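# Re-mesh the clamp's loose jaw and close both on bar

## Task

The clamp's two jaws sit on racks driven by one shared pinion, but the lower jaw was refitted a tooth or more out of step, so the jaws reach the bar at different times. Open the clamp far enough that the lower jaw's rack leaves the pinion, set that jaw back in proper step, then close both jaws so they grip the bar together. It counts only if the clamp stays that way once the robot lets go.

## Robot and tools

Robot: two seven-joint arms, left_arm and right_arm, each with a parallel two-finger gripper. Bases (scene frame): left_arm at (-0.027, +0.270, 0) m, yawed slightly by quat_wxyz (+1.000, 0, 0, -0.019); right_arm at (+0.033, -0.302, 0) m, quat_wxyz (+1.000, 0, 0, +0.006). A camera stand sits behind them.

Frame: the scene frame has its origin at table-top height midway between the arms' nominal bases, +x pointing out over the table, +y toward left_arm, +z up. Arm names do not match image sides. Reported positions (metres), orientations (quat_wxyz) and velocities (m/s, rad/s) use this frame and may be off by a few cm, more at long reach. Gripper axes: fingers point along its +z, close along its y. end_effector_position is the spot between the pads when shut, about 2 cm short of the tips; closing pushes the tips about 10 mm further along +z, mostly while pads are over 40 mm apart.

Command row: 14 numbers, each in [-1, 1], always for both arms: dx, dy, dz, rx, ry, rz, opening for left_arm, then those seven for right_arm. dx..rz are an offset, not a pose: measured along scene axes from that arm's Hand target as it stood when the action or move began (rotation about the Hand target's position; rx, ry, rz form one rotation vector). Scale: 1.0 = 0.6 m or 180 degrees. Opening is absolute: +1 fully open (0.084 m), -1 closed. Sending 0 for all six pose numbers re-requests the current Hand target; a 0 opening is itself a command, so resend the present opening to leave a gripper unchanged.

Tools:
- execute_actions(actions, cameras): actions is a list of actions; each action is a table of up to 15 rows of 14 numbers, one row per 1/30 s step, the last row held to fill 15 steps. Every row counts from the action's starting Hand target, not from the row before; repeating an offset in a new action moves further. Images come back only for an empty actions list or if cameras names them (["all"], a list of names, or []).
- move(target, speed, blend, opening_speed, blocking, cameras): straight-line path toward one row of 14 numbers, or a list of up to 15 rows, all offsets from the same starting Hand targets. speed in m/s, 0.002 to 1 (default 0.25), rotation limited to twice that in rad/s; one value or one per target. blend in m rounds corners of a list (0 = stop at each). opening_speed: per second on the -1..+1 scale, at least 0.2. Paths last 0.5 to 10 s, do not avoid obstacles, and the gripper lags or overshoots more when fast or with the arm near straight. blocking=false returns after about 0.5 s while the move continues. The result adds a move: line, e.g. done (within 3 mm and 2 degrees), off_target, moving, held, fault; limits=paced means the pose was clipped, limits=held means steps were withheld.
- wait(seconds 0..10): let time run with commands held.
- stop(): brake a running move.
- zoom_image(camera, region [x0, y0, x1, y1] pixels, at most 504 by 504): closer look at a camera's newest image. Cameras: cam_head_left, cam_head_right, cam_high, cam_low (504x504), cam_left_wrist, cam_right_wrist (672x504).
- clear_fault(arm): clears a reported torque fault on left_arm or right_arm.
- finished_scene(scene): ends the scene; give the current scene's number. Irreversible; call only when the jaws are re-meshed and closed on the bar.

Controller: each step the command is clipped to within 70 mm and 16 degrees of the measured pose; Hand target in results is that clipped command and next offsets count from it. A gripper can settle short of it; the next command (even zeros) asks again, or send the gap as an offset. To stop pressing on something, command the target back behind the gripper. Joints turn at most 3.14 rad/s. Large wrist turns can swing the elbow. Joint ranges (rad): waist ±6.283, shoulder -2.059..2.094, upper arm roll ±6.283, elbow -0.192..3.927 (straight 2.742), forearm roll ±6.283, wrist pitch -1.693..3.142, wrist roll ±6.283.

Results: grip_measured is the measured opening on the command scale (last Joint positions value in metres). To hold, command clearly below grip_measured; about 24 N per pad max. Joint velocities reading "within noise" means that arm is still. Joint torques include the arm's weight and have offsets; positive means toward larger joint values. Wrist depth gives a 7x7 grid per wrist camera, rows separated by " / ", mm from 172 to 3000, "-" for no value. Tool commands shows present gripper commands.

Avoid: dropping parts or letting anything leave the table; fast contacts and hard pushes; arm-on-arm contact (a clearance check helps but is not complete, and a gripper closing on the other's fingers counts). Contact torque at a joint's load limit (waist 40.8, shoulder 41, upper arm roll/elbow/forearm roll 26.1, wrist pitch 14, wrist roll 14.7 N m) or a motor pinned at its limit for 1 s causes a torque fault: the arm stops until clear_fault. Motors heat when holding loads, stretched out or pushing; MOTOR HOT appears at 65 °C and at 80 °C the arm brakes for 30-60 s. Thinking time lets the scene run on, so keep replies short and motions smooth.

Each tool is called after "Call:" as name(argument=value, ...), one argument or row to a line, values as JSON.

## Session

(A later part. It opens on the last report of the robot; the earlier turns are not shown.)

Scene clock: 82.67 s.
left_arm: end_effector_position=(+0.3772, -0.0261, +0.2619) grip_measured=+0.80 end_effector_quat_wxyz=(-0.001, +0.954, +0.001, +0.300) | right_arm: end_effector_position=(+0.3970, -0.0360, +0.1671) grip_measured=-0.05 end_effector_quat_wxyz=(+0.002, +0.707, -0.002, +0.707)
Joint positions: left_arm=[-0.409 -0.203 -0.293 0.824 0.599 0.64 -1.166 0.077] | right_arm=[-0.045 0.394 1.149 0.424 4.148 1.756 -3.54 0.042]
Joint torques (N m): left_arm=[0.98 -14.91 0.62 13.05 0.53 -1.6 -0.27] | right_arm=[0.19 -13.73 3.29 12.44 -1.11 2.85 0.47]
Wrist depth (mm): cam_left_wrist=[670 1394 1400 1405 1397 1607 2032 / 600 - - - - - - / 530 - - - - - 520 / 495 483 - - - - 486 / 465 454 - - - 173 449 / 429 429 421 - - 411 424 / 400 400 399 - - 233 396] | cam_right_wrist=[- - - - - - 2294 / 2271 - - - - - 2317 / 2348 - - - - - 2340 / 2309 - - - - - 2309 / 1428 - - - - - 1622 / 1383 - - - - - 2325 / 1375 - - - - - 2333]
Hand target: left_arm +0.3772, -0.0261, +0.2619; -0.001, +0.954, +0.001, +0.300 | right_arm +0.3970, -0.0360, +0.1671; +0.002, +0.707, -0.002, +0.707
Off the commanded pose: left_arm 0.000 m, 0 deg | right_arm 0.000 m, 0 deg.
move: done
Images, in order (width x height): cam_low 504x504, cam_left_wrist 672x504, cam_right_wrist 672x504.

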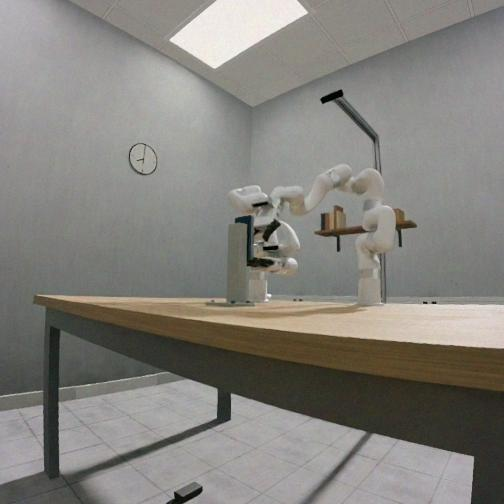

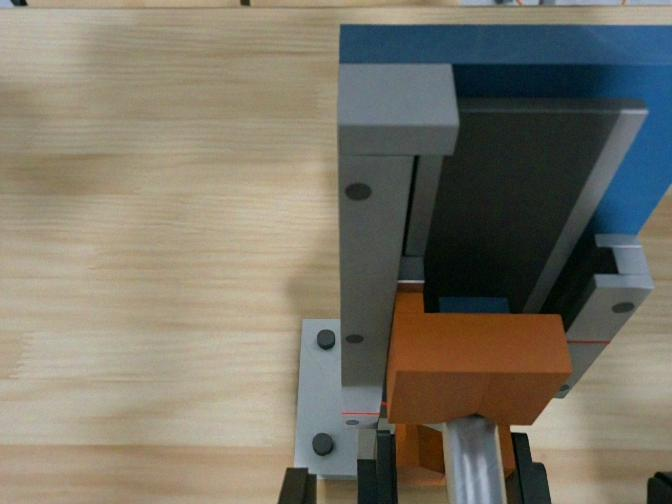

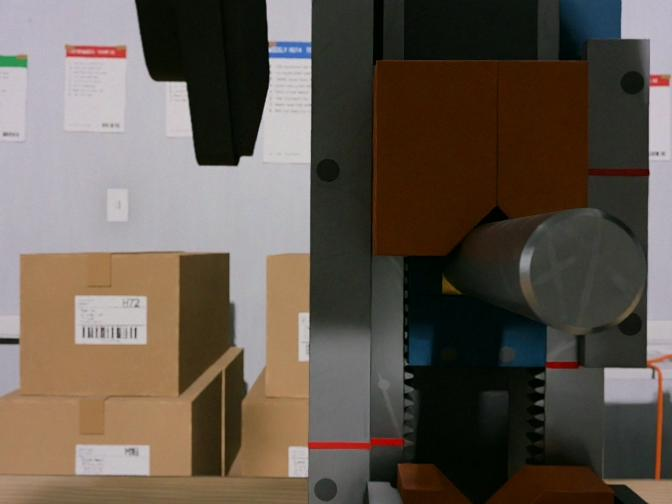

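Call:
move(
  target=[
    [0.0497,0,0,0,0,0,0.8, 0,0,0,0,0,0,-0.45],
    [0.0497,0,0,0,0,0,-0.12, 0,0,0,0,0,0,-0.45],
  ],
  speed=0.08,
  opening_speed=1,
  cameras=["cam_left_wrist","cam_right_wrist"],
)

Scene clock: 85.03 s.
left_arm: end_effector_position=(+0.4069, -0.0263, +0.2620) grip_measured=-0.06 end_effector_quat_wxyz=(+0.000, +0.954, +0.000, +0.301) | right_arm: end_effector_position=(+0.3970, -0.0360, +0.1671) grip_measured=-0.05 end_effector_quat_wxyz=(+0.002, +0.707, -0.002, +0.707)
Joint positions: left_arm=[-0.385 -0.126 -0.274 0.896 0.62 0.624 -1.141 0.042] | right_arm=[-0.045 0.394 1.149 0.424 4.148 1.756 -3.54 0.042]
Joint torques (N m): left_arm=[11.53 -16.77 9.82 9.59 0.57 3.29 -0.37] | right_arm=[0.74 -13.63 3.37 12.4 -1.33 2.79 0.38]
Wrist depth (mm): cam_left_wrist=[647 1364 1377 1356 1364 1574 1968 / 600 596 613 610 609 603 590 / - - - - - - - / - - - - - - - / 456 - - - - - 449 / 431 421 - - - - 425 / 400 400 - - - - 390] | cam_right_wrist=[- - - - - - 2317 / - - - - - - 2317 / - - - - - - 2317 / 2317 - - - - - 2333 / 1422 - - - - - 1626 / 1391 - - - - - 2309 / 1388 - - - - - 2348]
Hand target: left_arm +0.4070, -0.0261, +0.2619; -0.001, +0.954, +0.001, +0.300 | right_arm +0.3970, -0.0360, +0.1671; +0.002, +0.707, -0.002, +0.707
Off the commanded pose: left_arm 0.000 m, 0 deg | right_arm 0.000 m, 0 deg.
move: done
Images, in order (width x height): cam_left_wrist 672x504, cam_right_wrist 672x504.

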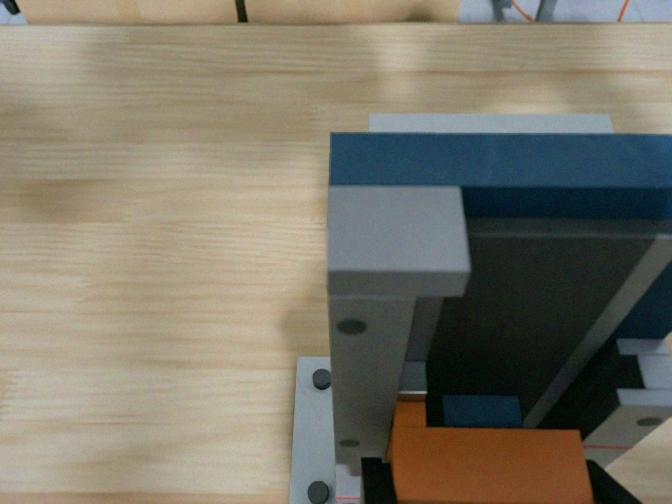

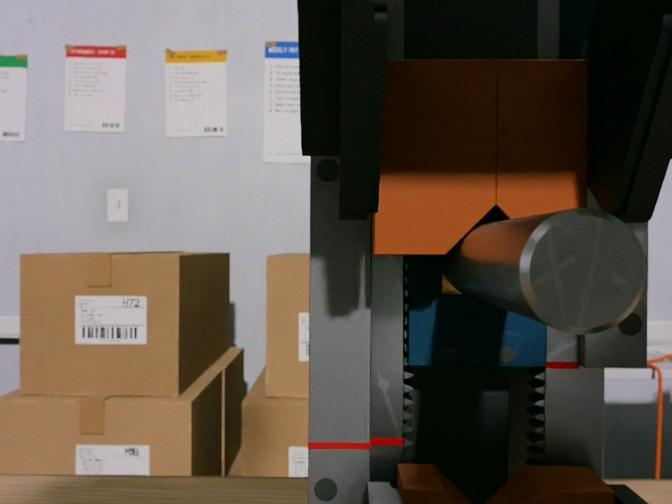

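Call:
move(
  target=[
    [0,-0.002,0,0,0,0,-0.45, 0,0,0,0,0,0,-0.45],
    [0,-0.002,0.0633,0,0,0,-0.45, 0,0,0.0098,0,0,0,-0.45],
  ],
  speed=0.05,
  cameras=["cam_right_wrist"],
)

Scene clock: 87.40 s.
left_arm: end_effector_position=(+0.4070, -0.0272, +0.2998) grip_measured=-0.06 end_effector_quat_wxyz=(-0.001, +0.954, +0.001, +0.300) | right_arm: end_effector_position=(+0.3970, -0.0360, +0.1730) grip_measured=-0.05 end_effector_quat_wxyz=(+0.002, +0.707, -0.002, +0.707)
Joint positions: left_arm=[-0.401 -0.163 -0.268 0.961 0.54 0.712 -1.055 0.042] | right_arm=[-0.072 0.36 1.178 0.421 4.164 1.725 -3.544 0.042]
Joint torques (N m): left_arm=[3.99 -20.45 4.98 16.45 0.86 -1.29 0.31] | right_arm=[-1.24 -14.3 3.99 12.06 -0.42 2.62 -0.03]
Wrist depth (mm): cam_left_wrist=[1422 1414 1414 1417 1417 1991 2032 / 651 652 648 648 643 641 638 / 592 588 587 587 584 571 580 / 540 548 - - 178 177 531 / 507 - - - - - 491 / 468 461 - - - 179 454 / 436 435 - - - - 430] | cam_right_wrist=[- - - - - - 2317 / 2286 - - - - - 2325 / 2317 - - - - - 2333 / 2340 - - - - - 2333 / 1414 - - - - - 1665 / 1383 - - - - - 2317 / 1383 - - - - - 2325]
Hand target: left_arm +0.4070, -0.0273, +0.2998; -0.001, +0.954, +0.001, +0.300 | right_arm +0.3970, -0.0360, +0.1730; +0.002, +0.707, -0.002, +0.707
Off the commanded pose: left_arm 0.000 m, 0 deg | right_arm 0.000 m, 0 deg.
move: done
Images, in order (width x height): cam_right_wrist 672x504.

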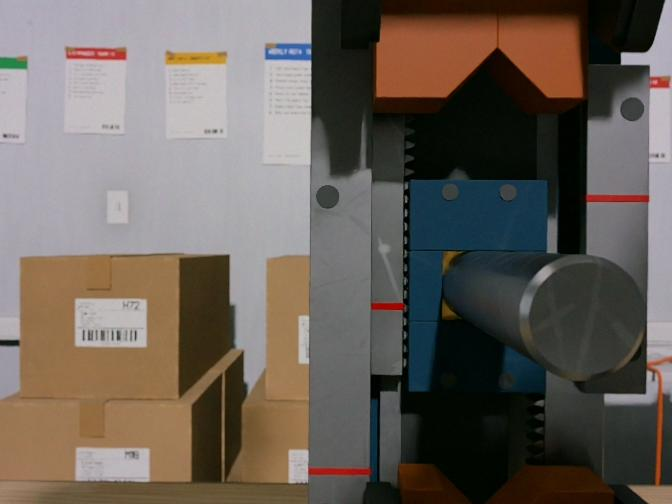

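Call:
move(
  target=[0,0,-0.045,0,0,0,-0.45, 0,0,0.045,0,0,0,-0.45],
  speed=0.04,
  cameras=["cam_right_wrist"],
)

Scene clock: 89.33 s.
left_arm: end_effector_position=(+0.4070, -0.0273, +0.2728) grip_measured=-0.06 end_effector_quat_wxyz=(-0.001, +0.954, +0.001, +0.300) | right_arm: end_effector_position=(+0.3970, -0.0360, +0.1999) grip_measured=-0.05 end_effector_quat_wxyz=(+0.002, +0.707, -0.002, +0.707)
Joint positions: left_arm=[-0.39 -0.136 -0.273 0.915 0.595 0.65 -1.116 0.042] | right_arm=[-0.224 0.14 1.341 0.417 4.258 1.525 -3.547 0.042]
Joint torques (N m): left_arm=[5.07 -14.83 3.71 12.66 1.4 -0.88 -0.09] | right_arm=[-1.61 -7.95 1.33 14.33 -0.68 1.35 0.44]
Wrist depth (mm): cam_left_wrist=[667 1377 663 1386 1350 1596 1991 / 613 612 610 609 604 605 603 / 568 566 - - - - 560 / - - - - - - - / 469 - - - - - 459 / 441 432 - - - - 435 / 410 408 - - - - 398] | cam_right_wrist=[2333 - - - - - - / - - - - - - - / - - - - - - 2309 / - - - - - - 2309 / - - - - - - 1935 / 1380 - - - - - 2309 / 1388 - - - - - 2317]
Hand target: left_arm +0.4070, -0.0273, +0.2728; -0.001, +0.954, +0.001, +0.300 | right_arm +0.3970, -0.0360, +0.2000; +0.002, +0.707, -0.002, +0.707
Off the commanded pose: left_arm 0.000 m, 0 deg | right_arm 0.000 m, 0 deg.
move: done
Images, in order (width x height): cam_right_wrist 672x504.

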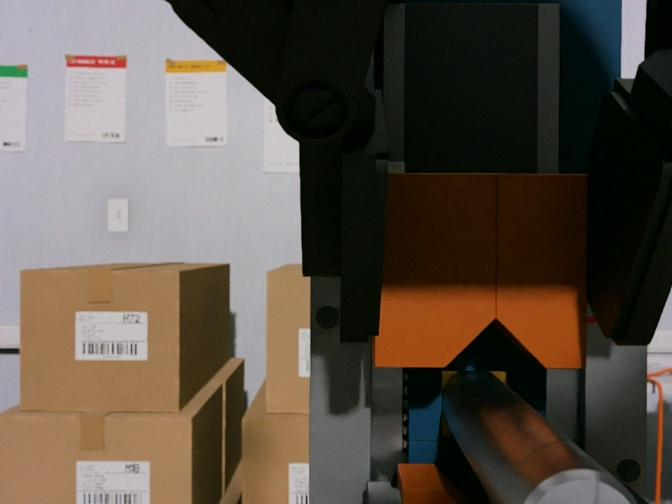

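Call:
move(
  target=[
    [0,0,-0.0182,0,0,0,-0.45, 0,0,0.0187,0,0,0,-0.45],
    [0,0,-0.0182,0,0,0,0.5, 0,0,0.0187,0,0,0,0.5],
  ],
  speed=0.04,
  opening_speed=1.2,
)

Call:
move(
  target=[-0.08,0,0.12,0,0,0,0.8, -0.16,-0.03,-0.08,0,0,0,0.8],
  cameras=["cam_right_wrist"],
)

Call:
zoom_image(
  camera="cam_right_wrist",
  region=[240, 60, 540, 460],
)

Scene clock: 91.67 s.
left_arm: end_effector_position=(+0.4070, -0.0273, +0.2619) grip_measured=+0.49 end_effector_quat_wxyz=(-0.001, +0.954, +0.001, +0.300) | right_arm: end_effector_position=(+0.3970, -0.0360, +0.2112) grip_measured=+0.49 end_effector_quat_wxyz=(+0.002, +0.707, -0.002, +0.707)
Joint positions: left_arm=[-0.385 -0.123 -0.276 0.899 0.621 0.626 -1.144 0.065] | right_arm=[-0.271 -0.044 1.386 0.424 4.325 1.356 -3.522 0.065]
Joint torques (N m): left_arm=[-0.84 -18.74 0.41 13.58 -0.07 -1.6 0.15] | right_arm=[-0.06 -3.57 -0.74 13.93 0.04 1.73 0.32]
Wrist depth (mm): cam_left_wrist=[1375 1372 1372 1361 1366 1571 1991 / 599 596 611 608 604 603 588 / - - - - - - - / - - - - - - - / 456 - - - - - 449 / 430 421 - - - - 424 / 399 406 - - - - 395] | cam_right_wrist=[- - - - - - - / - - - - - - - / - - - - - - 2302 / 2325 - - - - - - / 1422 - - - - - - / 1386 - - - - - - / 1386 - - - - - 2348]
Hand target: left_arm +0.4070, -0.0273, +0.2619; -0.001, +0.954, +0.001, +0.300 | right_arm +0.3970, -0.0360, +0.2112; +0.002, +0.707, -0.002, +0.707
Off the commanded pose: left_arm 0.000 m, 0 deg | right_arm 0.000 m, 0 deg.
move: done

Scene clock: 93.03 s.
left_arm: end_effector_position=(+0.3590, -0.0272, +0.3339) grip_measured=+0.80 end_effector_quat_wxyz=(-0.001, +0.954, +0.001, +0.300) | right_arm: end_effector_position=(+0.3010, -0.0540, +0.1632) grip_measured=+0.80 end_effector_quat_wxyz=(+0.002, +0.707, -0.002, +0.707)
Joint positions: left_arm=[-0.448 -0.31 -0.293 0.926 0.457 0.827 -1.032 0.077] | right_arm=[0.198 0.315 1.262 0.314 4.537 1.837 -3.397 0.077]
Joint torques (N m): left_arm=[-0.8 -14.45 1.22 13.95 -0.16 -1.68 0.03] | right_arm=[0.41 -9.64 2.48 10.13 -1 2.49 0.12]
Wrist depth (mm): cam_left_wrist=[1483 1468 1480 1455 1471 2032 2062 / 703 701 700 696 696 692 691 / 636 633 648 647 188 235 625 / 583 581 - 177 189 194 572 / 548 545 - 217 231 231 537 / 498 504 494 223 223 490 498 / 471 467 467 457 241 465 465] | cam_right_wrist=[2431 2431 - 260 263 2422 2397 / 2389 2405 - 260 263 2431 2405 / 2414 2439 - 230 252 2397 2414 / 1574 1516 - 231 248 2422 2405 / 1506 1523 249 249 276 2020 1723 / 1474 1474 - 277 1483 2431 2422 / 696 699 - 277 643 707 711]
Hand target: left_arm +0.3590, -0.0273, +0.3339; -0.001, +0.954, +0.001, +0.300 | right_arm +0.3010, -0.0540, +0.1632; +0.002, +0.707, -0.002, +0.707
Off the commanded pose: left_arm 0.000 m, 0 deg | right_arm 0.000 m, 0 deg.
move: done
Images, in order (width x height): cam_right_wrist 672x504.

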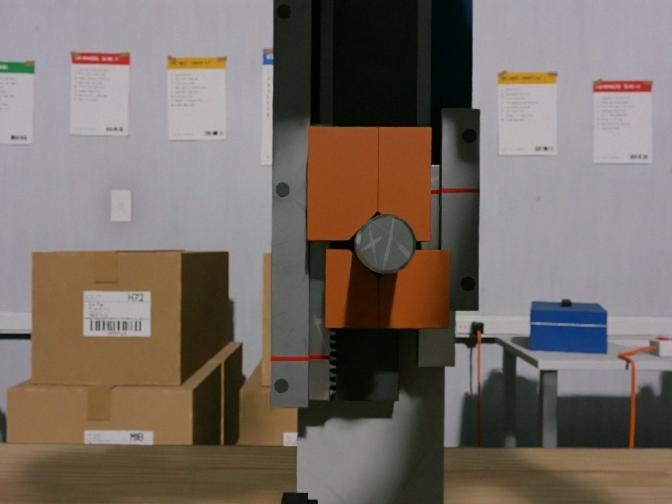

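Scaled by 1.260 from the camera's 672x504 image, which has a finer 960x720 frame.

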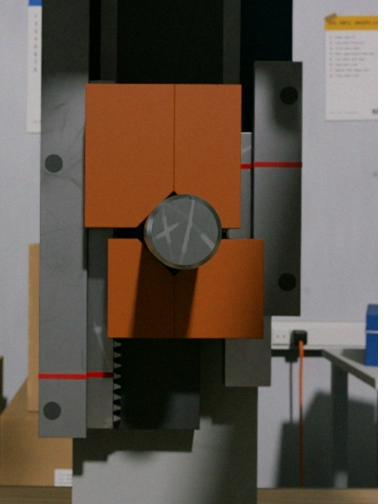

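Call:
finished_scene(
  scene=1,
)

The scene is finished: the task was done.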